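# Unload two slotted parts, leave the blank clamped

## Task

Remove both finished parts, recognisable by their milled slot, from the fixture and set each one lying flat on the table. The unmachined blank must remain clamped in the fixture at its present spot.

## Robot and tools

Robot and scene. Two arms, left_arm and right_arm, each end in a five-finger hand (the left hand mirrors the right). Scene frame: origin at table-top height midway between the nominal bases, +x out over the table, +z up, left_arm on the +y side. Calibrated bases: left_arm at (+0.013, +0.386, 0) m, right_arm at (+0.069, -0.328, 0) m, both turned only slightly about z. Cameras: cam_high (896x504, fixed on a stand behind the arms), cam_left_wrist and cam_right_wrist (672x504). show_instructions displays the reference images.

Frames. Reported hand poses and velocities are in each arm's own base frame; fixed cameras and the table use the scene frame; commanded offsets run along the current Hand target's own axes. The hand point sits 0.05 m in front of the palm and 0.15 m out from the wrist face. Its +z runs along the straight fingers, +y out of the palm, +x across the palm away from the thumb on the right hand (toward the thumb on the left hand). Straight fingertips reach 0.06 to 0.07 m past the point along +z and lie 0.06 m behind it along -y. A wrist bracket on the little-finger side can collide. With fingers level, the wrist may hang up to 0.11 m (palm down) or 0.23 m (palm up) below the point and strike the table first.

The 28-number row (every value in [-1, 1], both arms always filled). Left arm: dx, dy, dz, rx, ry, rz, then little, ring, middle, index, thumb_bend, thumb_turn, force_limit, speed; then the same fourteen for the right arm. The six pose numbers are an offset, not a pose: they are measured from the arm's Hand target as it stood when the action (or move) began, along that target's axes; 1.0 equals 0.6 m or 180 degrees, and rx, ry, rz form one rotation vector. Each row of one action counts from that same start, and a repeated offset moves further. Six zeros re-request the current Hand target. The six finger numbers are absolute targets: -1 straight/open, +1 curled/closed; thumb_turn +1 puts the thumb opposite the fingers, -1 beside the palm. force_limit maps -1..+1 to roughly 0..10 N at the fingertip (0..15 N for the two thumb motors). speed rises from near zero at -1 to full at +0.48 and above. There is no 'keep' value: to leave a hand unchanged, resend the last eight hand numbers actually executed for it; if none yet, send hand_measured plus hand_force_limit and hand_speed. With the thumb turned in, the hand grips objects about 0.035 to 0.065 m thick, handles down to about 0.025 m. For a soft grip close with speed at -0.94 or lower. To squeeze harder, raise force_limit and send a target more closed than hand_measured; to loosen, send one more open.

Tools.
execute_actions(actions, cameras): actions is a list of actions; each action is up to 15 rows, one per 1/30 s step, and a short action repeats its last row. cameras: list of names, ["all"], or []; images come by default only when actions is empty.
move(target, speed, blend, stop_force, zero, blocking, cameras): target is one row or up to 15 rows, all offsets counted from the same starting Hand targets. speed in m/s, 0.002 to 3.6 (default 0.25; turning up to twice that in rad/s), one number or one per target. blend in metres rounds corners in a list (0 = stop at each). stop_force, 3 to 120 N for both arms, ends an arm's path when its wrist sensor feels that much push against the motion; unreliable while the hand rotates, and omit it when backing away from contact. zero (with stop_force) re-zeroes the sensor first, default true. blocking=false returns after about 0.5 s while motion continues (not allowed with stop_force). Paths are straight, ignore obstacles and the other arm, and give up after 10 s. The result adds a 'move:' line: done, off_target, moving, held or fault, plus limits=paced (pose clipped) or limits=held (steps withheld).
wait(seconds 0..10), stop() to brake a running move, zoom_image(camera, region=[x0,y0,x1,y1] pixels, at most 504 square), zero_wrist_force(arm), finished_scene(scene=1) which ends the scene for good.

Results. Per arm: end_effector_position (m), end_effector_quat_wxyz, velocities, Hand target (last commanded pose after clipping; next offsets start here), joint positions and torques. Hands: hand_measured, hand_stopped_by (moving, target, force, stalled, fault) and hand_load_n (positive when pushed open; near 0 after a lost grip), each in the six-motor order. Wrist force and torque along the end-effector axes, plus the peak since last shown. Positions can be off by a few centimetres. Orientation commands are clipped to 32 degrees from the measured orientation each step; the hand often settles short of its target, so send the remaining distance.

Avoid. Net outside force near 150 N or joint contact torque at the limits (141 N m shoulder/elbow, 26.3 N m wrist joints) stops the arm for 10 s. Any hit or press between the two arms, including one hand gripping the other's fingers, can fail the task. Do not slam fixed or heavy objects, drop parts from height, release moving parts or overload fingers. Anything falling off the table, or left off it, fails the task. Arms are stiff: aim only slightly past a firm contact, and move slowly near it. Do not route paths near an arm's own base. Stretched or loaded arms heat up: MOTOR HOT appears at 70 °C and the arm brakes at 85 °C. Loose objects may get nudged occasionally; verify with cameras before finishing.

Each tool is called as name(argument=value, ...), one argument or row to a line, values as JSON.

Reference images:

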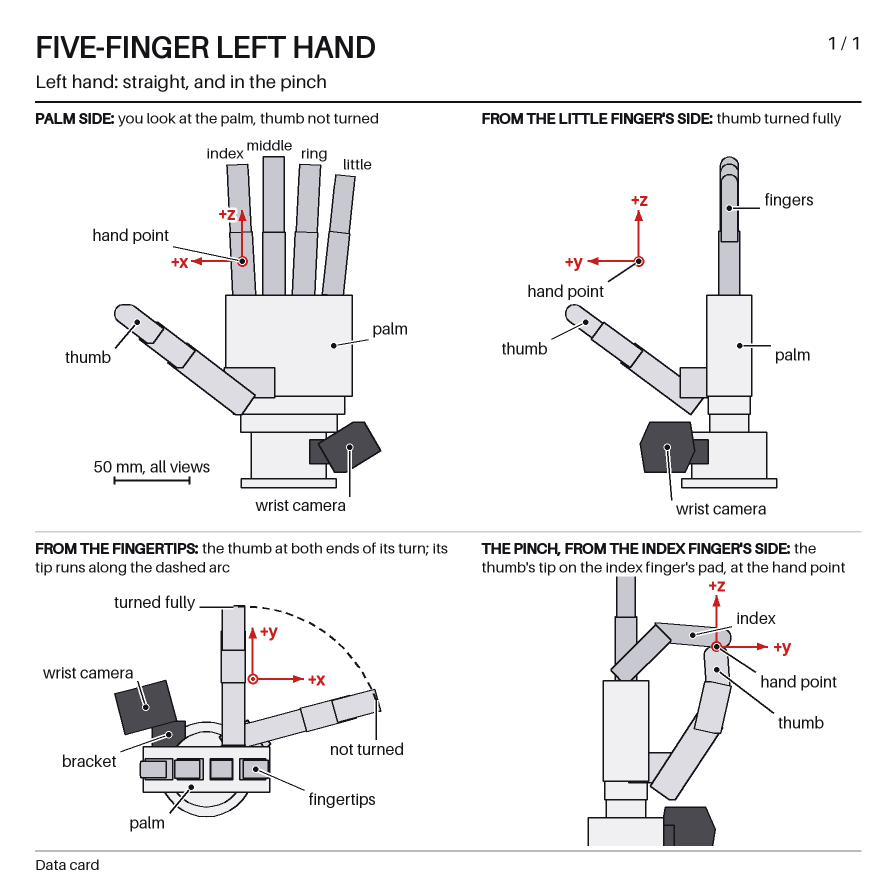

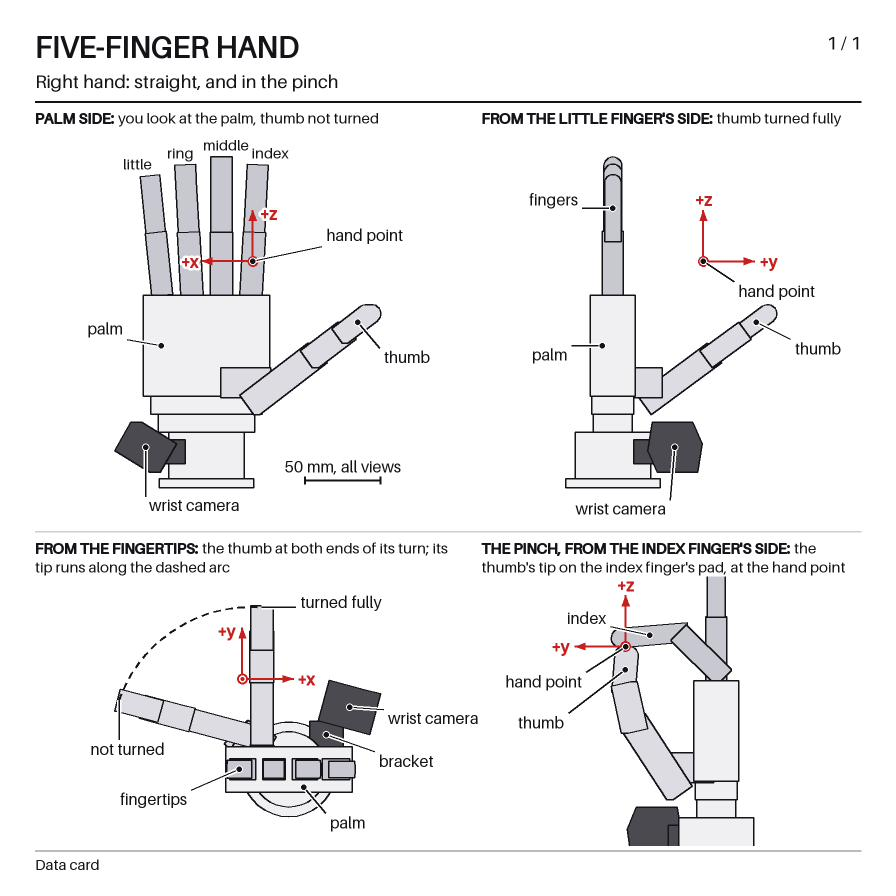

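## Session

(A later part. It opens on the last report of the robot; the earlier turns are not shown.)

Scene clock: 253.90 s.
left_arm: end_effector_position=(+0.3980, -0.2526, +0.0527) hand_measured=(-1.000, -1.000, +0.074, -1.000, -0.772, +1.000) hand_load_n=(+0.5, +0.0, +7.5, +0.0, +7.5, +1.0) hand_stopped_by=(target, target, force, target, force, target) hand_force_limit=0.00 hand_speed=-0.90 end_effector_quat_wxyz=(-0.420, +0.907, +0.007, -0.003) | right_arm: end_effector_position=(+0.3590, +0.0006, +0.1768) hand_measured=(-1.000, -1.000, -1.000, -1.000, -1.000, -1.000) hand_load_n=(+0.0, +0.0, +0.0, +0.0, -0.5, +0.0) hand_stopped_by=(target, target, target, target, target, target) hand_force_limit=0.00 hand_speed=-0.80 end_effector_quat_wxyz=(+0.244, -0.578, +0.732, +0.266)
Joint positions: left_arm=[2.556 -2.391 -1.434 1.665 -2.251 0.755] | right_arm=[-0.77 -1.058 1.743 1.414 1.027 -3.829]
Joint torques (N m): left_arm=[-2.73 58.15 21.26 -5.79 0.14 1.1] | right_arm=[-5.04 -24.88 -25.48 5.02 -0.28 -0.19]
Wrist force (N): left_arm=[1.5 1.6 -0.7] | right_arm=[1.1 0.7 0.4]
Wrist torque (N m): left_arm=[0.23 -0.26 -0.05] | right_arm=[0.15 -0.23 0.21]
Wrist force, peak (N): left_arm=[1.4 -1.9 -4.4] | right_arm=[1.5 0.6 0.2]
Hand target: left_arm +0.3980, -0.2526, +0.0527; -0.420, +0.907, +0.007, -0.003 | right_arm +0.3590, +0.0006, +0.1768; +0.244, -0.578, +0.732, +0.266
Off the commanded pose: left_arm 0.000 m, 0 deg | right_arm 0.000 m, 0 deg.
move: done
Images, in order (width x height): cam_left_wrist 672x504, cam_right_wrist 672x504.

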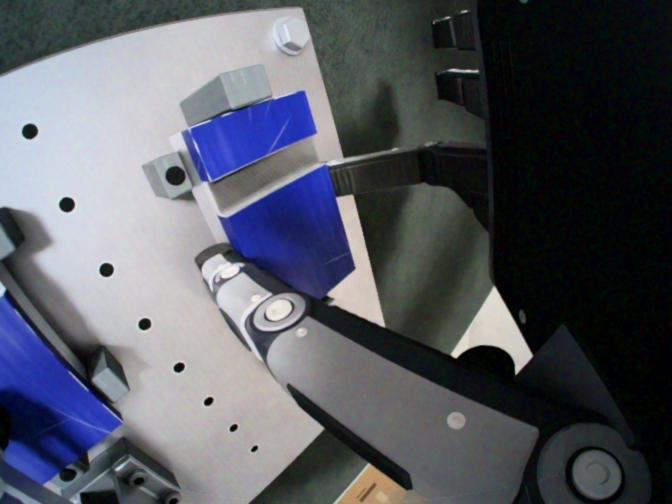

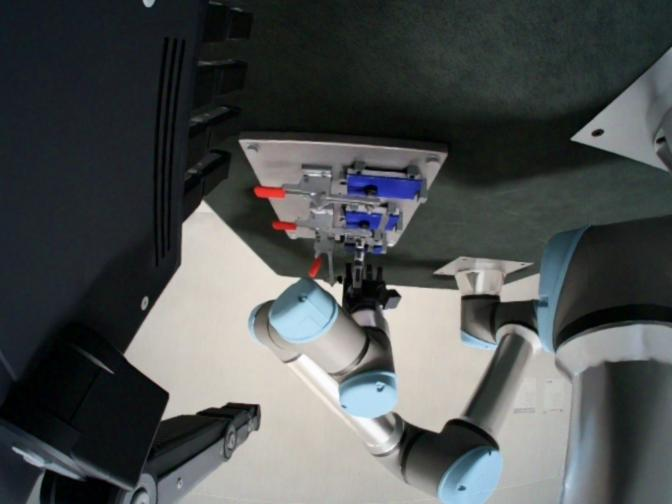

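move(
  target=[0,-0.028,-0.0237,0,0,0,-1,-1,0.3,-1,-0.2,1,0,-0.9, 0,0,0,0,0,0,-1,-1,-1,-1,-1,-1,0,-0.8],
  speed=0.03,
  stop_force=6,
  cameras=["cam_left_wrist","cam_right_wrist"],
)

zoom_image(
  camera="cam_right_wrist",
  region=[310, 200, 410, 290],
)

Scene clock: 257.20 s.
left_arm: end_effector_position=(+0.3980, -0.2526, +0.0747) hand_measured=(-1.000, -1.000, +0.074, -1.000, -0.772, +1.000) hand_load_n=(+0.0, +0.0, +7.5, +0.0, +7.0, +1.5) hand_stopped_by=(target, target, force, target, force, target) hand_force_limit=0.00 hand_speed=-0.90 end_effector_quat_wxyz=(-0.420, +0.907, +0.007, -0.003) | right_arm: end_effector_position=(+0.3590, +0.0006, +0.1768) hand_measured=(-1.000, -1.000, -1.000, -1.000, -1.000, -1.000) hand_load_n=(+0.0, +0.0, +0.0, +0.0, +0.0, +0.0) hand_stopped_by=(target, target, target, target, target, target) hand_force_limit=0.00 hand_speed=-0.80 end_effector_quat_wxyz=(+0.244, -0.578, +0.732, +0.266)
Joint positions: left_arm=[2.556 -2.358 -1.427 1.626 -2.251 0.755] | right_arm=[-0.77 -1.058 1.743 1.414 1.027 -3.829]
Joint torques (N m): left_arm=[10.33 58.64 22.19 -5.77 -2.33 -0.16] | right_arm=[-5.67 -24.52 -25.35 5.09 -0.38 -0.18]
Wrist force (N): left_arm=[1.5 1.4 -0.4] | right_arm=[1.4 0.7 0.5]
Wrist torque (N m): left_arm=[0.21 -0.26 -0.04] | right_arm=[0.14 -0.29 0.23]
Wrist force, peak (N): left_arm=[1.5 2.1 -0.5] | right_arm=[1.6 0.4 0.6]
Hand target: left_arm +0.3980, -0.2526, +0.0747; -0.420, +0.907, +0.007, -0.003 | right_arm +0.3590, +0.0006, +0.1768; +0.244, -0.578, +0.732, +0.266
Off the commanded pose: left_arm 0.000 m, 0 deg | right_arm 0.000 m, 0 deg.
move: done
Images, in order (width x height): cam_left_wrist 672x504, cam_right_wrist 672x504.

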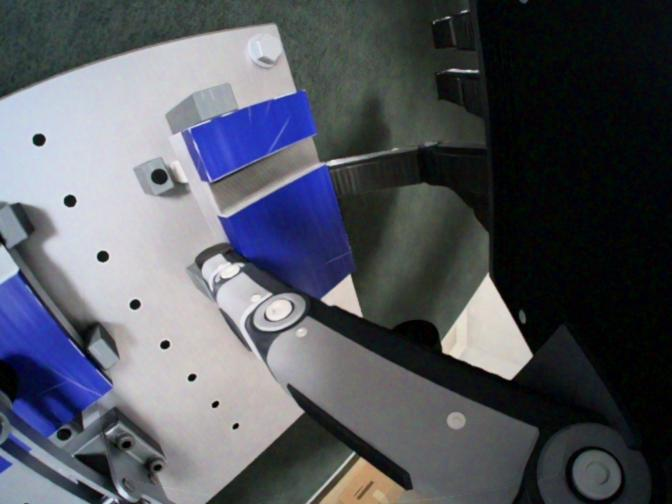

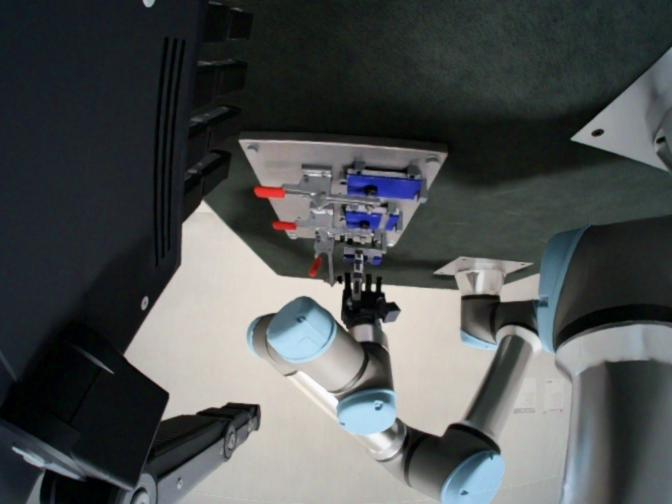

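Scaled by 5.040 from the camera's 672x504 image, which has a finer 960x720 frame.

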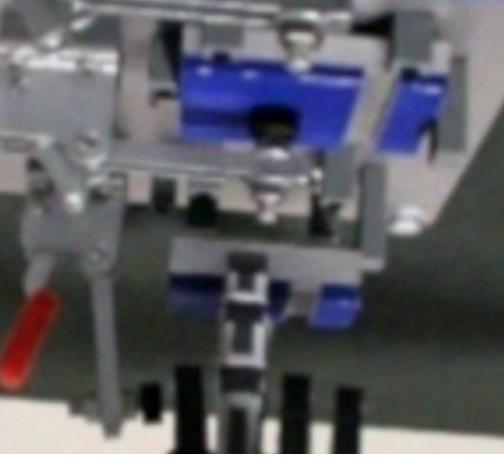

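move(
  target=[
    [-0.0667,-0.0446,-0.0377,0,0,0,-1,-1,0.3,-1,-0.2,1,0,-0.9, 0,0,0,0,0,0,-1,-1,-1,-1,-1,-1,0,-0.8],
    [-0.0667,-0.1618,-0.0931,0,0,0,-1,-1,0.3,-1,-0.2,1,0,-0.9, 0,0,0,0,0,0,-1,-1,-1,-1,-1,-1,0,-0.8],
  ],
  speed=0.08,
  blend=0.01,
  cameras=["cam_left_wrist","cam_high"],
)

Scene clock: 264.27 s.
left_arm: end_effector_position=(+0.3577, -0.2331, +0.1848) hand_measured=(-1.000, -1.000, +0.074, -1.000, -0.772, +1.000) hand_load_n=(+0.0, +0.0, +7.5, +0.0, +7.0, +1.0) hand_stopped_by=(target, target, force, target, force, target) hand_force_limit=0.00 hand_speed=-0.90 end_effector_quat_wxyz=(-0.420, +0.907, +0.007, -0.003) | right_arm: end_effector_position=(+0.3590, +0.0006, +0.1768) hand_measured=(-1.000, -1.000, -1.000, -1.000, -1.000, -1.000) hand_load_n=(+0.0, +0.0, +0.0, +0.0, +0.0, -0.5) hand_stopped_by=(target, target, target, target, target, target) hand_force_limit=0.00 hand_speed=-0.80 end_effector_quat_wxyz=(+0.244, -0.578, +0.732, +0.266)
Joint positions: left_arm=[2.544 -2.132 -1.503 1.467 -2.244 0.742] | right_arm=[-0.77 -1.058 1.743 1.414 1.027 -3.829]
Joint torques (N m): left_arm=[10.04 50.6 22.99 -5.5 -3.38 1.03] | right_arm=[-5.5 -24.55 -25.56 4.99 -0.41 0.02]
Wrist force (N): left_arm=[1.5 1.4 -0.3] | right_arm=[1.2 0.7 0.2]
Wrist torque (N m): left_arm=[0.19 -0.24 -0.05] | right_arm=[0.17 -0.24 0.23]
Wrist force, peak (N): left_arm=[1.8 2.0 -0.6] | right_arm=[1.5 0.6 0.5]
Hand target: left_arm +0.3577, -0.2331, +0.1849; -0.420, +0.907, +0.007, -0.003 | right_arm +0.3590, +0.0006, +0.1768; +0.244, -0.578, +0.732, +0.266
Off the commanded pose: left_arm 0.000 m, 0 deg | right_arm 0.000 m, 0 deg.
move: done
Images, in order (width x height): cam_high 896x504, cam_left_wrist 672x504.

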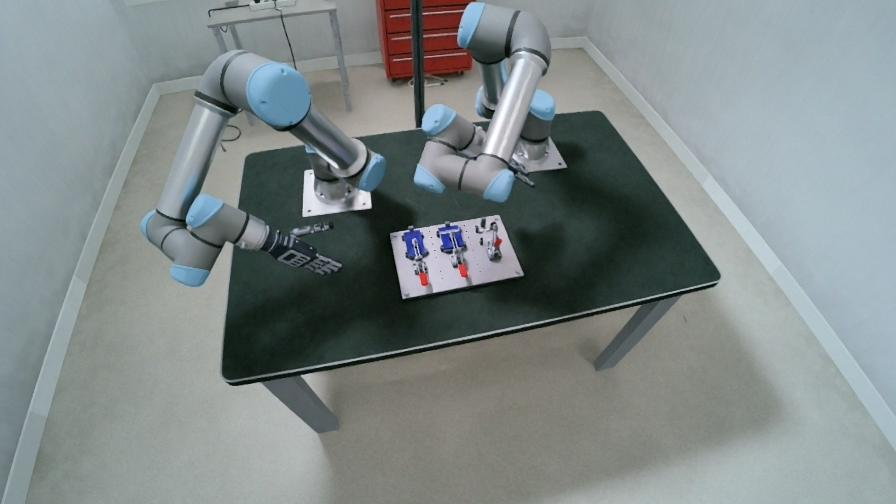

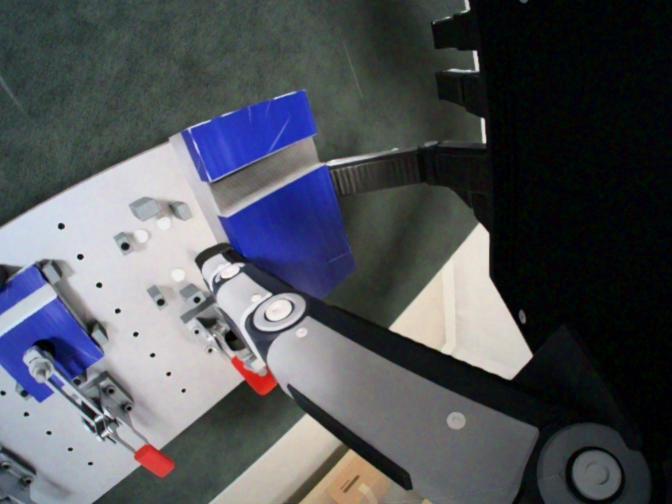

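move(
  target=[
    [0.1,-0.0755,0.0893,0,0.191,0.162,-1,-1,0.3,-1,-0.2,1,0,-0.9, 0,0,0,0,0,0,-1,-1,-1,-1,-1,-1,0,-0.8],
    [0.2217,-0.1326,0.1568,0,0.3825,0.3235,-1,-1,0.3,-1,-0.2,1,0,-0.9, 0,0,0,0,0,0,-1,-1,-1,-1,-1,-1,0,-0.8],
  ],
  speed=0.18,
  blend=0.02,
  cameras=["cam_left_wrist","cam_high"],
)

Scene clock: 271.63 s.
left_arm: end_effector_position=(+0.4887, -0.1078, +0.1847) hand_measured=(-1.000, -1.000, +0.074, -1.000, -0.772, +1.000) hand_load_n=(+0.0, -0.5, +7.5, +0.0, +7.0, +1.0) hand_stopped_by=(target, target, force, target, force, target) hand_force_limit=0.00 hand_speed=-0.90 end_effector_quat_wxyz=(-0.299, +0.646, -0.637, +0.296) | right_arm: end_effector_position=(+0.3590, +0.0006, +0.1768) hand_measured=(-1.000, -1.000, -1.000, -1.000, -1.000, -1.000) hand_load_n=(+0.0, +0.0, +0.0, +0.0, +0.0, +0.0) hand_stopped_by=(target, target, target, target, target, target) hand_force_limit=0.00 hand_speed=-0.80 end_effector_quat_wxyz=(+0.244, -0.578, +0.732, +0.266)
Joint positions: left_arm=[3.308 -1.594 -1.857 2.743 -1.453 3.24] | right_arm=[-0.77 -1.058 1.743 1.414 1.027 -3.829]
Joint torques (N m): left_arm=[9.48 10.84 27.37 -2.83 2.87 1.09] | right_arm=[-5.37 -25.32 -25.63 4.95 -0.46 0.05]
Wrist force (N): left_arm=[1.5 2.0 -0.8] | right_arm=[1.0 0.5 0.3]
Wrist torque (N m): left_arm=[0.29 -0.28 -0.09] | right_arm=[0.13 -0.21 0.20]
Wrist force, peak (N): left_arm=[2.1 1.9 -0.7] | right_arm=[1.5 0.8 0.6]
Hand target: left_arm +0.4887, -0.1078, +0.1847; -0.299, +0.646, -0.637, +0.296 | right_arm +0.3590, +0.0006, +0.1768; +0.244, -0.578, +0.732, +0.266
Off the commanded pose: left_arm 0.000 m, 0 deg | right_arm 0.000 m, 0 deg.
move: done
Images, in order (width x height): cam_high 896x504, cam_left_wrist 672x504.

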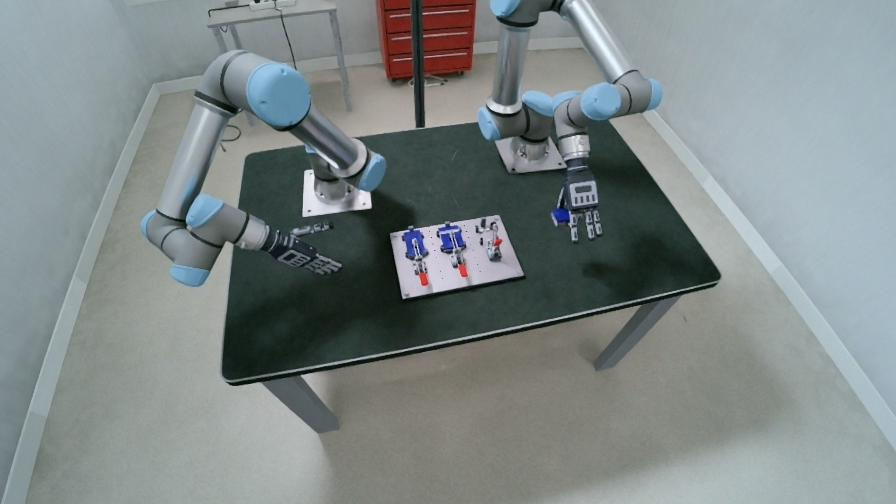

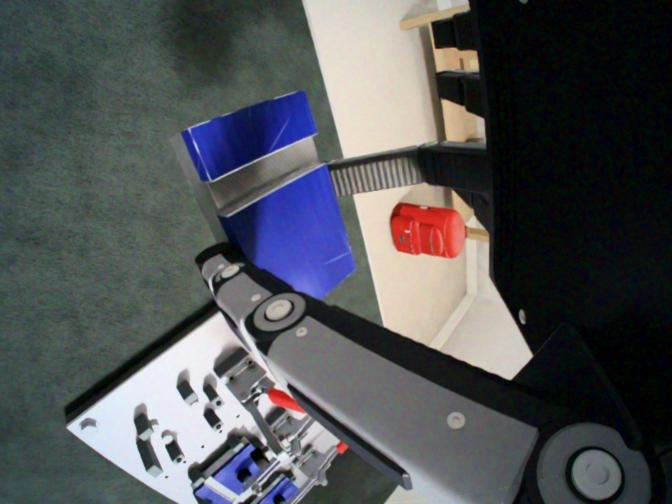

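move(
  target=[0,0.1875,0.1586,0,0,0,-1,-1,0.3,-1,-0.2,1,0,-0.9, 0,0,0,0,0,0,-1,-1,-1,-1,-1,-1,0,-0.8],
  speed=0.12,
  cameras=["cam_left_wrist"],
)

move(
  target=[0,0.026,0.022,0,0,0,-1,-1,0.3,-1,-0.2,1,0,-0.9, 0,0,0,0,0,0,-1,-1,-1,-1,-1,-1,0,-0.8],
  speed=0.01,
  stop_force=3,
  cameras=["cam_left_wrist"],
)

Scene clock: 274.67 s.
left_arm: end_effector_position=(+0.4887, -0.1079, +0.0374) hand_measured=(-1.000, -1.000, +0.074, -1.000, -0.772, +1.000) hand_load_n=(+0.0, +0.0, +7.5, +0.0, +7.0, +1.0) hand_stopped_by=(target, target, force, target, force, target) hand_force_limit=0.00 hand_speed=-0.90 end_effector_quat_wxyz=(-0.299, +0.646, -0.637, +0.296) | right_arm: end_effector_position=(+0.3590, +0.0006, +0.1768) hand_measured=(-1.000, -1.000, -1.000, -1.000, -1.000, -1.000) hand_load_n=(+0.0, +0.0, +0.0, +0.0, +0.0, +0.0) hand_stopped_by=(target, target, target, target, target, target) hand_force_limit=0.00 hand_speed=-0.80 end_effector_quat_wxyz=(+0.244, -0.578, +0.732, +0.266)
Joint positions: left_arm=[3.307 -1.779 -2.08 3.151 -1.454 3.24] | right_arm=[-0.77 -1.058 1.743 1.414 1.027 -3.829]
Joint torques (N m): left_arm=[-8.43 15.91 6.78 2.43 -2.3 -1.46] | right_arm=[-5.01 -25.04 -25.6 5.01 -0.52 0.13]
Wrist force (N): left_arm=[1.8 1.1 -0.7] | right_arm=[0.9 0.6 0.2]
Wrist torque (N m): left_arm=[0.16 -0.30 -0.05] | right_arm=[0.15 -0.22 0.21]
Wrist force, peak (N): left_arm=[1.6 2.1 -0.1] | right_arm=[1.6 0.7 0.4]
Hand target: left_arm +0.4887, -0.1079, +0.0374; -0.299, +0.646, -0.637, +0.296 | right_arm +0.3590, +0.0006, +0.1768; +0.244, -0.578, +0.732, +0.266
Off the commanded pose: left_arm 0.000 m, 0 deg | right_arm 0.000 m, 0 deg.
move: done
Images, in order (width x height): cam_left_wrist 672x504.

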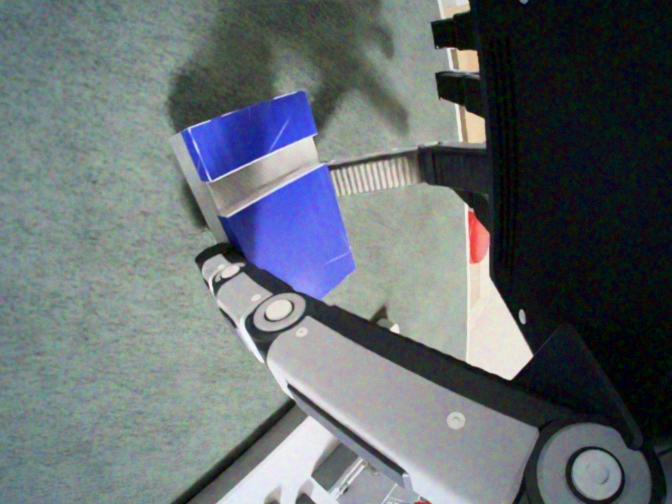

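Scene clock: 277.40 s.
left_arm: end_effector_position=(+0.4887, -0.1079, +0.0218) hand_measured=(-1.000, -1.000, +0.074, -1.000, -0.772, +1.000) hand_load_n=(+0.0, +0.0, +8.0, +0.0, +7.0, +1.0) hand_stopped_by=(target, target, force, target, force, target) hand_force_limit=0.00 hand_speed=-0.90 end_effector_quat_wxyz=(-0.299, +0.646, -0.637, +0.296) | right_arm: end_effector_position=(+0.3590, +0.0006, +0.1768) hand_measured=(-1.000, -1.000, -1.000, -1.000, -1.000, -1.000) hand_load_n=(+0.0, +0.0, +0.0, +0.0, +0.0, +0.0) hand_stopped_by=(target, target, target, target, target, target) hand_force_limit=0.00 hand_speed=-0.80 end_effector_quat_wxyz=(+0.244, -0.578, +0.732, +0.266)
Joint positions: left_arm=[3.307 -1.807 -2.096 3.195 -1.454 3.24] | right_arm=[-0.77 -1.058 1.743 1.414 1.027 -3.829]
Joint torques (N m): left_arm=[-5.49 37.69 22.56 -2.06 -2.33 -1] | right_arm=[-5.09 -25.09 -25.22 4.99 -0.54 0.24]
Wrist force (N): left_arm=[1.4 0.9 -0.8] | right_arm=[1.2 0.7 0.2]
Wrist torque (N m): left_arm=[0.16 -0.26 -0.05] | right_arm=[0.16 -0.24 0.23]
Wrist force, peak (N): left_arm=[1.8 -3.8 -4.6] | right_arm=[1.6 1.0 0.2]
Hand target: left_arm +0.4887, -0.1079, +0.0218; -0.299, +0.646, -0.637, +0.296 (not the last commanded pose) | right_arm +0.3590, +0.0006, +0.1768; +0.244, -0.578, +0.732, +0.266
Off the commanded pose: left_arm 0.005 m, 0 deg | right_arm 0.000 m, 0 deg.
move: contact (left_arm)
Images, in order (width x height): cam_left_wrist 672x504.

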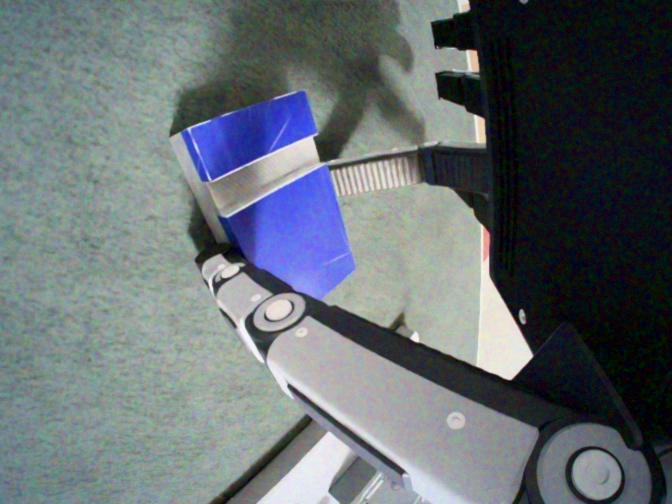

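execute_actions(
  actions=[
    [[0,0,0,0,0,0,-1,-1,0.0,-1,-0.8,1,0,-0.85, 0,0,0,0,0,0,-1,-1,-1,-1,-1,-1,0,-0.8]],
  ],
)

wait(
  seconds=0.5,
  cameras=["cam_left_wrist"],
)

Scene clock: 279.20 s.
left_arm: end_effector_position=(+0.4888, -0.1079, +0.0219) hand_measured=(-1.000, -1.000, +0.014, -1.000, -0.800, +1.000) hand_load_n=(+0.0, +0.0, -11.5, +0.0, +0.0, +0.0) hand_stopped_by=(target, target, stalled, target, target, target) hand_force_limit=0.00 hand_speed=-0.85 end_effector_quat_wxyz=(-0.299, +0.646, -0.637, +0.296) | right_arm: end_effector_position=(+0.3590, +0.0006, +0.1768) hand_measured=(-1.000, -1.000, -1.000, -1.000, -1.000, -1.000) hand_load_n=(-0.5, +0.0, +0.0, +0.0, +0.0, +0.0) hand_stopped_by=(target, target, target, target, target, target) hand_force_limit=0.00 hand_speed=-0.80 end_effector_quat_wxyz=(+0.244, -0.578, +0.732, +0.266)
Joint positions: left_arm=[3.307 -1.807 -2.096 3.195 -1.454 3.24] | right_arm=[-0.77 -1.058 1.743 1.414 1.027 -3.829]
Joint torques (N m): left_arm=[-1.58 18.03 13.25 0.52 -2.05 -0.09] | right_arm=[-5.26 -25.2 -25.61 4.87 -0.62 0.22]
Wrist force (N): left_arm=[1.9 -10.7 -15.7] | right_arm=[1.2 0.4 0.5]
Wrist torque (N m): left_arm=[-0.15 -0.62 0.25] | right_arm=[0.10 -0.26 0.21]
Wrist force, peak (N): left_arm=[2.0 -11.9 -17.2] | right_arm=[1.6 0.4 0.5]
Hand target: left_arm +0.4887, -0.1079, +0.0218; -0.299, +0.646, -0.637, +0.296 | right_arm +0.3590, +0.0006, +0.1768; +0.244, -0.578, +0.732, +0.266
Off the commanded pose: left_arm 0.000 m, 0 deg | right_arm 0.000 m, 0 deg.
Step readings (end_effector_position of left_arm | right_arm):
0: (+0.4887, -0.1079, +0.0218) | (+0.3590, +0.0006, +0.1768)
1: (+0.4887, -0.1079, +0.0218) | (+0.3590, +0.0006, +0.1768)
2: (+0.4887, -0.1079, +0.0218) | (+0.3590, +0.0006, +0.1768)
4: (+0.4887, -0.1079, +0.0218) | (+0.3590, +0.0006, +0.1768)
8: (+0.4888, -0.1079, +0.0219) | (+0.3590, +0.0006, +0.1768)
15: (+0.4888, -0.1079, +0.0219) | (+0.3590, +0.0006, +0.1768)

Scene clock: 279.70 s.
left_arm: end_effector_position=(+0.4887, -0.1079, +0.0218) hand_measured=(-1.000, -1.000, +0.014, -1.000, -0.800, +1.000) hand_load_n=(+0.0, +0.0, -11.5, +0.0, +0.0, +0.0) hand_stopped_by=(target, target, stalled, target, target, target) hand_force_limit=0.00 hand_speed=-0.85 end_effector_quat_wxyz=(-0.299, +0.646, -0.637, +0.296) | right_arm: end_effector_position=(+0.3590, +0.0006, +0.1768) hand_measured=(-1.000, -1.000, -1.000, -1.000, -1.000, -1.000) hand_load_n=(+0.0, +0.0, +0.0, +0.0, +0.0, +0.0) hand_stopped_by=(target, target, target, target, target, target) hand_force_limit=0.00 hand_speed=-0.80 end_effector_quat_wxyz=(+0.244, -0.578, +0.732, +0.266)
Joint positions: left_arm=[3.307 -1.807 -2.096 3.195 -1.454 3.24] | right_arm=[-0.77 -1.058 1.743 1.414 1.027 -3.829]
Joint torques (N m): left_arm=[-1.34 8.72 8.67 1.29 -2.05 0.05] | right_arm=[-5 -25.04 -25.14 4.94 -0.52 0.23]
Wrist force (N): left_arm=[1.5 -11.1 -15.9] | right_arm=[1.5 0.8 0.3]
Wrist torque (N m): left_arm=[-0.20 -0.56 0.24] | right_arm=[0.17 -0.28 0.24]
Wrist force, peak (N): left_arm=[1.8 -12.0 -16.4] | right_arm=[1.5 0.9 0.4]
Hand target: left_arm +0.4887, -0.1079, +0.0218; -0.299, +0.646, -0.637, +0.296 | right_arm +0.3590, +0.0006, +0.1768; +0.244, -0.578, +0.732, +0.266
Off the commanded pose: left_arm 0.000 m, 0 deg | right_arm 0.000 m, 0 deg.
wait: 0.50 s; at rest by 0.17 s
Images, in order (width x height): cam_left_wrist 672x504.

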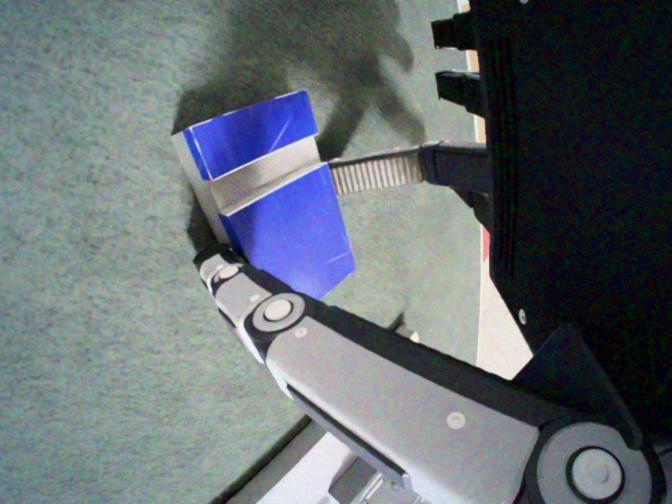

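move(
  target=[0,-0.00255,-0.00216,0,0,0,-1,-1,0.0,-1,-0.8,1,0,-0.85, 0,0,0,0,0,0,-1,-1,-1,-1,-1,-1,0,-0.8],
  speed=0.01,
  cameras=["cam_left_wrist"],
)

zoom_image(
  camera="cam_left_wrist",
  region=[120, 80, 420, 320],
)

Scene clock: 281.53 s.
left_arm: end_effector_position=(+0.4887, -0.1079, +0.0237) hand_measured=(-1.000, -1.000, +0.014, -1.000, -0.800, +1.000) hand_load_n=(+0.0, -0.5, +0.0, +0.0, +0.0, +0.0) hand_stopped_by=(target, target, stalled, target, target, target) hand_force_limit=0.00 hand_speed=-0.85 end_effector_quat_wxyz=(-0.299, +0.646, -0.637, +0.296) | right_arm: end_effector_position=(+0.3590, +0.0006, +0.1768) hand_measured=(-1.000, -1.000, -1.000, -1.000, -1.000, -1.000) hand_load_n=(+0.0, +0.0, +0.0, +0.0, +0.0, +0.0) hand_stopped_by=(target, target, target, target, target, target) hand_force_limit=0.00 hand_speed=-0.80 end_effector_quat_wxyz=(+0.244, -0.578, +0.732, +0.266)
Joint positions: left_arm=[3.307 -1.803 -2.094 3.19 -1.454 3.24] | right_arm=[-0.77 -1.058 1.743 1.414 1.027 -3.829]
Joint torques (N m): left_arm=[3.81 35.65 23.01 -3 -1.69 0.41] | right_arm=[-5.24 -24.78 -25.44 5.05 -0.59 0.3]
Wrist force (N): left_arm=[1.7 -0.2 -1.6] | right_arm=[1.2 0.5 -0.1]
Wrist torque (N m): left_arm=[0.09 -0.31 0.00] | right_arm=[0.15 -0.24 0.22]
Wrist force, peak (N): left_arm=[2.0 -12.4 -16.6] | right_arm=[1.5 0.8 0.2]
Hand target: left_arm +0.4887, -0.1079, +0.0238; -0.299, +0.646, -0.637, +0.296 | right_arm +0.3590, +0.0006, +0.1768; +0.244, -0.578, +0.732, +0.266
Off the commanded pose: left_arm 0.000 m, 0 deg | right_arm 0.000 m, 0 deg.
move: done
Images, in order (width x height): cam_left_wrist 672x504.

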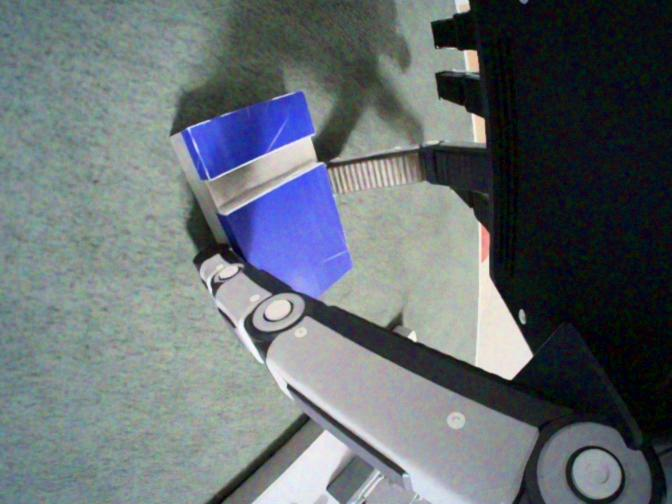

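Scaled by 1.680 from the camera's 672x504 image, which has a finer 960x720 frame.

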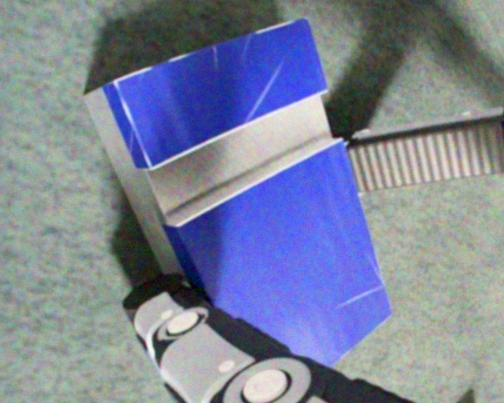

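move(
  target=[
    [0,-0.00765,-0.0065,0,0,0,-1,-1,0.0,-1,-0.8,1,0,-0.85, 0,0,0,0,0,0,-1,-1,-1,-1,-1,-1,0,-0.8],
    [0,-0.00765,-0.0065,0,0,0,-1,-1,-0.15,-1,-0.95,1,0,-0.6, 0,0,0,0,0,0,-1,-1,-1,-1,-1,-1,0,-0.8],
    [0,-0.1,-0.085,0,0,0,-1,-1,-0.15,-1,-0.95,1,0,-0.6, 0,0,0,0,0,0,-1,-1,-1,-1,-1,-1,0,-0.8],
  ],
  speed=0.04,
  cameras=["cam_left_wrist","cam_high"],
)

zoom_image(
  camera="cam_left_wrist",
  region=[120, 80, 520, 380],
)

Scene clock: 286.37 s.
left_arm: end_effector_position=(+0.4885, -0.1079, +0.1025) hand_measured=(-1.000, -1.000, -0.150, -1.000, -0.950, +1.000) hand_load_n=(+0.0, +0.0, +0.0, +0.0, +0.0, +0.0) hand_stopped_by=(target, target, target, target, target, target) hand_force_limit=0.00 hand_speed=-0.60 end_effector_quat_wxyz=(-0.299, +0.646, -0.637, +0.296) | right_arm: end_effector_position=(+0.3590, +0.0006, +0.1768) hand_measured=(-1.000, -1.000, -1.000, -1.000, -1.000, -1.000) hand_load_n=(+0.0, +0.0, +0.0, +0.0, +0.0, +0.0) hand_stopped_by=(target, target, target, target, target, target) hand_force_limit=0.00 hand_speed=-0.80 end_effector_quat_wxyz=(+0.244, -0.578, +0.732, +0.266)
Joint positions: left_arm=[3.308 -1.678 -1.997 2.967 -1.453 3.24] | right_arm=[-0.77 -1.058 1.743 1.414 1.027 -3.829]
Joint torques (N m): left_arm=[10.67 34.04 23.85 -3.05 2.59 1.14] | right_arm=[-5.02 -24.62 -25.33 5 -0.62 0.32]
Wrist force (N): left_arm=[1.8 0.0 -1.5] | right_arm=[1.4 0.4 -0.3]
Wrist torque (N m): left_arm=[0.16 -0.34 0.00] | right_arm=[0.15 -0.26 0.23]
Wrist force, peak (N): left_arm=[2.0 -0.2 -1.9] | right_arm=[1.6 0.7 0.2]
Hand target: left_arm +0.4885, -0.1079, +0.1025; -0.299, +0.646, -0.637, +0.296 | right_arm +0.3590, +0.0006, +0.1768; +0.244, -0.578, +0.732, +0.266
Off the commanded pose: left_arm 0.000 m, 0 deg | right_arm 0.000 m, 0 deg.
move: done
Images, in order (width x height): cam_high 896x504, cam_left_wrist 672x504.

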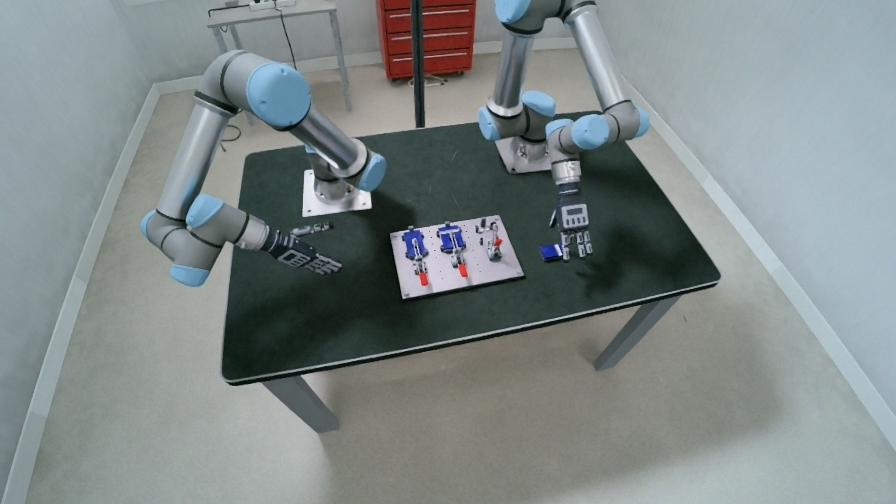

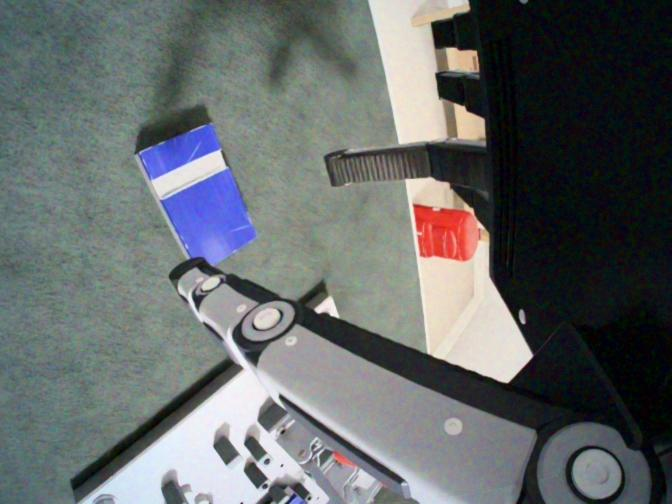

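Scaled by 1.260 from the camera's 672x504 image, which has a finer 960x720 frame.

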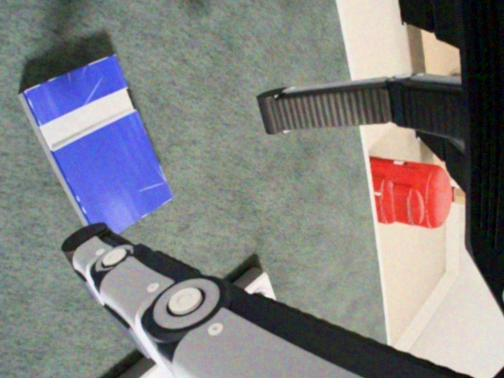

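execute_actions(
  actions=[],
)

Scene clock: 290.77 s.
left_arm: end_effector_position=(+0.4885, -0.1079, +0.1025) hand_measured=(-1.000, -1.000, -0.150, -1.000, -0.950, +1.000) hand_load_n=(+0.0, +0.0, +0.0, +0.0, +0.0, +0.0) hand_stopped_by=(target, target, target, target, target, target) hand_force_limit=0.00 hand_speed=-0.60 end_effector_quat_wxyz=(-0.299, +0.646, -0.637, +0.296) | right_arm: end_effector_position=(+0.3590, +0.0006, +0.1768) hand_measured=(-1.000, -1.000, -1.000, -1.000, -1.000, -1.000) hand_load_n=(+0.0, +0.0, +0.0, +0.0, +0.0, +0.0) hand_stopped_by=(target, target, target, target, target, target) hand_force_limit=0.00 hand_speed=-0.80 end_effector_quat_wxyz=(+0.244, -0.578, +0.732, +0.266)
Joint positions: left_arm=[3.308 -1.678 -1.997 2.967 -1.453 3.24] | right_arm=[-0.77 -1.058 1.743 1.414 1.027 -3.829]
Joint velocities: within noise
Joint torques (N m): left_arm=[10.11 34.61 24.46 -3.04 2.58 1.3] | right_arm=[-5.08 -24.97 -25.58 4.92 -0.76 0.54]
Wrist force (N): left_arm=[1.4 0.0 -1.6] | right_arm=[1.2 0.9 0.4]
Wrist torque (N m): left_arm=[0.17 -0.29 -0.02] | right_arm=[0.18 -0.25 0.22]
Wrist force, peak (N): left_arm=[2.1 -0.3 -1.6] | right_arm=[1.5 0.6 0.1]
Hand target: left_arm +0.4885, -0.1079, +0.1025; -0.299, +0.646, -0.637, +0.296 | right_arm +0.3590, +0.0006, +0.1768; +0.244, -0.578, +0.732, +0.266
Off the commanded pose: left_arm 0.000 m, 0 deg | right_arm 0.000 m, 0 deg.

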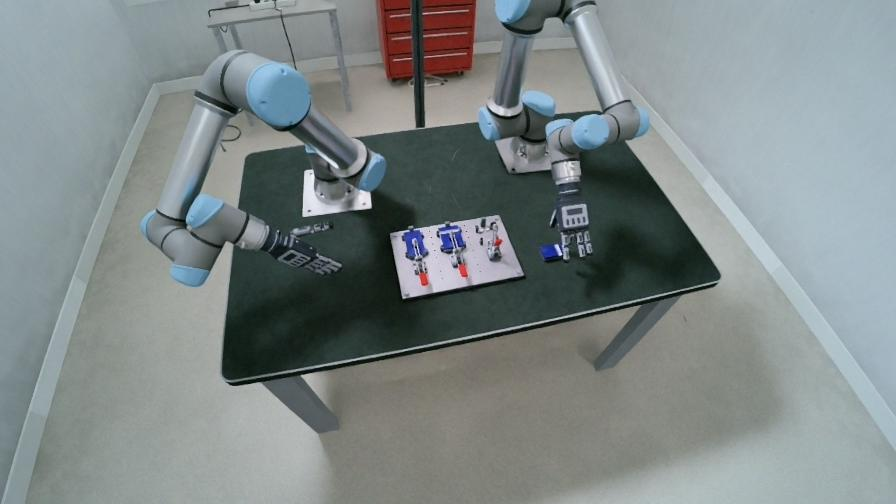

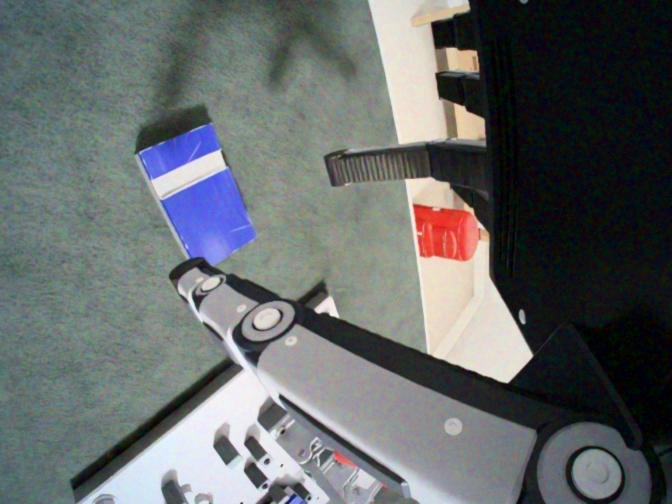

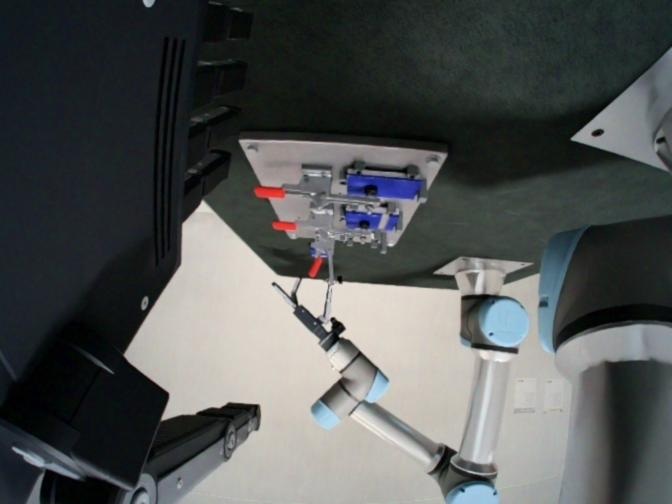

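move(
  target=[
    [0,0,0,0,0,0,-1,-1,-0.15,-1,-0.95,1,0,-0.6,-0.133,0.0214,-0.148,0,0,0,1,0,0,0,-1,1,0.2,0],
    [0,0,0,0,0,0,-1,-1,-0.15,-1,-0.95,1,0,-0.6,-0.133,0.0214,-0.148,-0.187,0.196,-0.5577,1,0,0,0,-1,1,0.2,0],
  ],
  speed=0.4,
  blend=0.03,
  cameras=["cam_high","cam_right_wrist"],
)

Scene clock: 310.07 s.
left_arm: end_effector_position=(+0.4885, -0.1079, +0.1025) hand_measured=(-1.000, -1.000, -0.150, -1.000, -0.950, +1.000) hand_load_n=(+0.0, +0.0, +0.0, +0.0, +0.0, +0.0) hand_stopped_by=(target, target, target, target, target, target) hand_force_limit=0.00 hand_speed=-0.60 end_effector_quat_wxyz=(-0.299, +0.646, -0.637, +0.296) | right_arm: end_effector_position=(+0.3590, +0.0005, +0.2968) hand_measured=(+1.000, +0.000, +0.000, +0.000, -1.000, +1.000) hand_load_n=(+0.0, +0.0, +0.0, +0.0, +0.0, +0.0) hand_stopped_by=(target, target, target, target, target, target) hand_force_limit=0.20 hand_speed=0.00 end_effector_quat_wxyz=(+0.000, +1.000, +0.021, +0.001)
Joint positions: left_arm=[3.308 -1.678 -1.997 2.967 -1.453 3.24] | right_arm=[-0.188 -1.388 1.473 1.485 1.571 -4.943]
Joint torques (N m): left_arm=[10.13 33.66 25.01 -2.95 2.43 1.22] | right_arm=[7.1 -35.49 -3.58 -0.4 1.74 -2.38]
Wrist force (N): left_arm=[1.6 0.0 -1.5] | right_arm=[0.8 -0.1 -0.2]
Wrist torque (N m): left_arm=[0.16 -0.32 -0.01] | right_arm=[-0.01 -0.20 0.19]
Wrist force, peak (N): left_arm=[1.7 0.0 -2.0] | right_arm=[2.2 0.2 1.2]
Hand target: left_arm +0.4885, -0.1079, +0.1025; -0.299, +0.646, -0.637, +0.296 | right_arm +0.3590, +0.0005, +0.2968; +0.000, +1.000, +0.021, +0.001
Off the commanded pose: left_arm 0.000 m, 0 deg | right_arm 0.000 m, 0 deg.
move: done
Images, in order (width x height): cam_high 896x504, cam_right_wrist 672x504.

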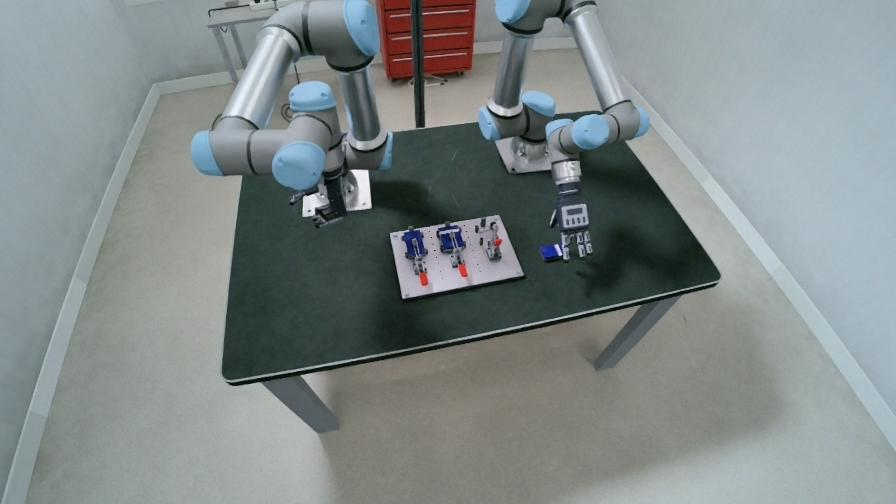

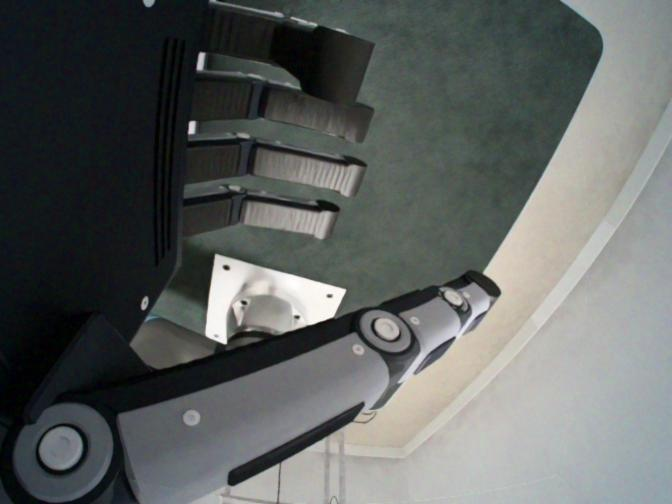

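move(
  target=[0,0,0,0,0,0,-1,-1,-0.15,-1,-0.95,1,0,-0.6,0.1367,-0.5648,0.1613,0,0,0,1,0,0,0,-1,1,0.2,0],
  speed=0.3,
  cameras=["all"],
)

zoom_image(
  camera="cam_right_wrist",
  region=[200, 100, 500, 325],
)

Scene clock: 313.03 s.
left_arm: end_effector_position=(+0.4885, -0.1079, +0.1025) hand_measured=(-1.000, -1.000, -0.150, -1.000, -0.950, +1.000) hand_load_n=(+0.0, +0.0, +0.0, +0.0, +0.0, +0.0) hand_stopped_by=(target, target, target, target, target, target) hand_force_limit=0.00 hand_speed=-0.60 end_effector_quat_wxyz=(-0.299, +0.646, -0.637, +0.296) | right_arm: end_effector_position=(+0.4266, +0.3425, +0.2001) hand_measured=(+1.000, +0.000, +0.000, +0.000, -1.000, +1.000) hand_load_n=(+0.0, +0.0, +0.0, +0.0, +0.0, +0.0) hand_stopped_by=(target, target, target, target, target, target) hand_force_limit=0.20 hand_speed=0.00 end_effector_quat_wxyz=(+0.000, +1.000, +0.021, +0.001)
Joint positions: left_arm=[3.308 -1.678 -1.997 2.967 -1.453 3.24] | right_arm=[0.506 -0.784 0.815 1.539 1.572 -4.249]
Joint torques (N m): left_arm=[9.91 33.45 25.09 -3 2.28 1.23] | right_arm=[6.74 -37.86 -30.45 4.94 1.76 2.22]
Wrist force (N): left_arm=[1.8 -0.1 -1.6] | right_arm=[0.9 0.2 0.0]
Wrist torque (N m): left_arm=[0.14 -0.35 0.00] | right_arm=[0.06 -0.15 0.12]
Wrist force, peak (N): left_arm=[2.0 -0.2 -1.8] | right_arm=[0.4 1.9 -0.8]
Hand target: left_arm +0.4885, -0.1079, +0.1025; -0.299, +0.646, -0.637, +0.296 | right_arm +0.4267, +0.3426, +0.2001; +0.000, +1.000, +0.021, +0.001
Off the commanded pose: left_arm 0.000 m, 0 deg | right_arm 0.000 m, 0 deg.
move: done

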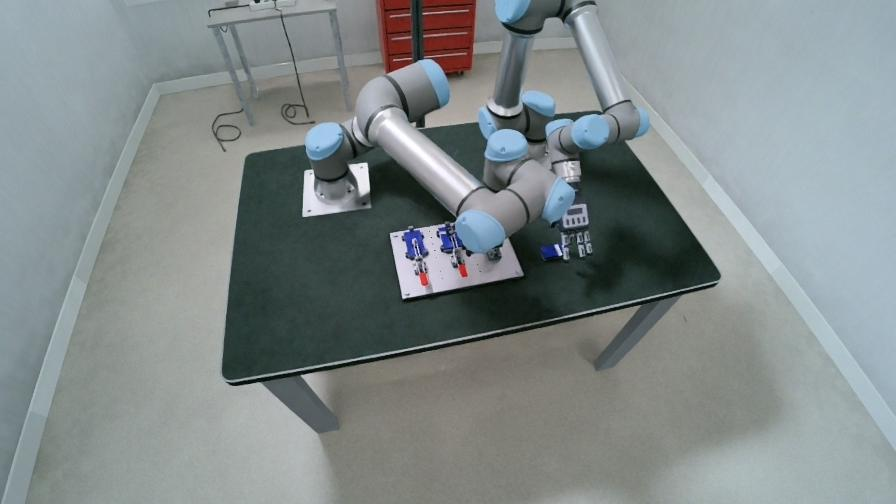

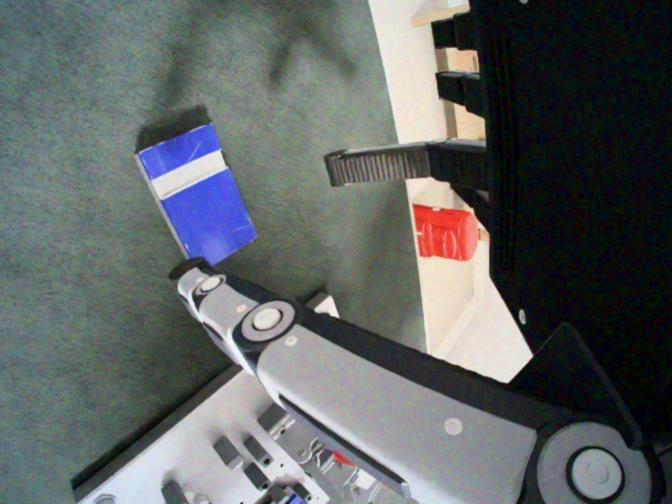

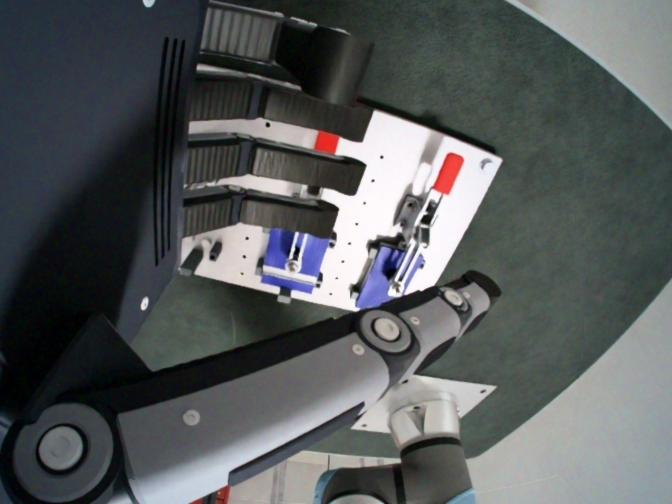

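Scaled by 1.680 from the camera's 672x504 image, which has a finer 960x720 frame.

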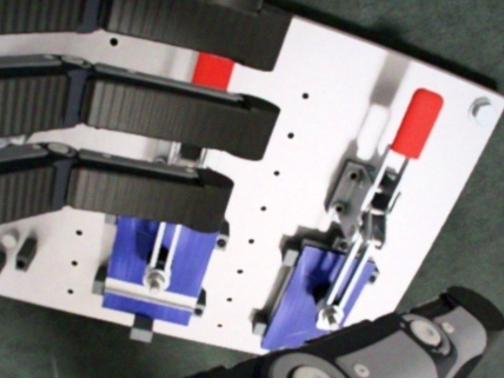

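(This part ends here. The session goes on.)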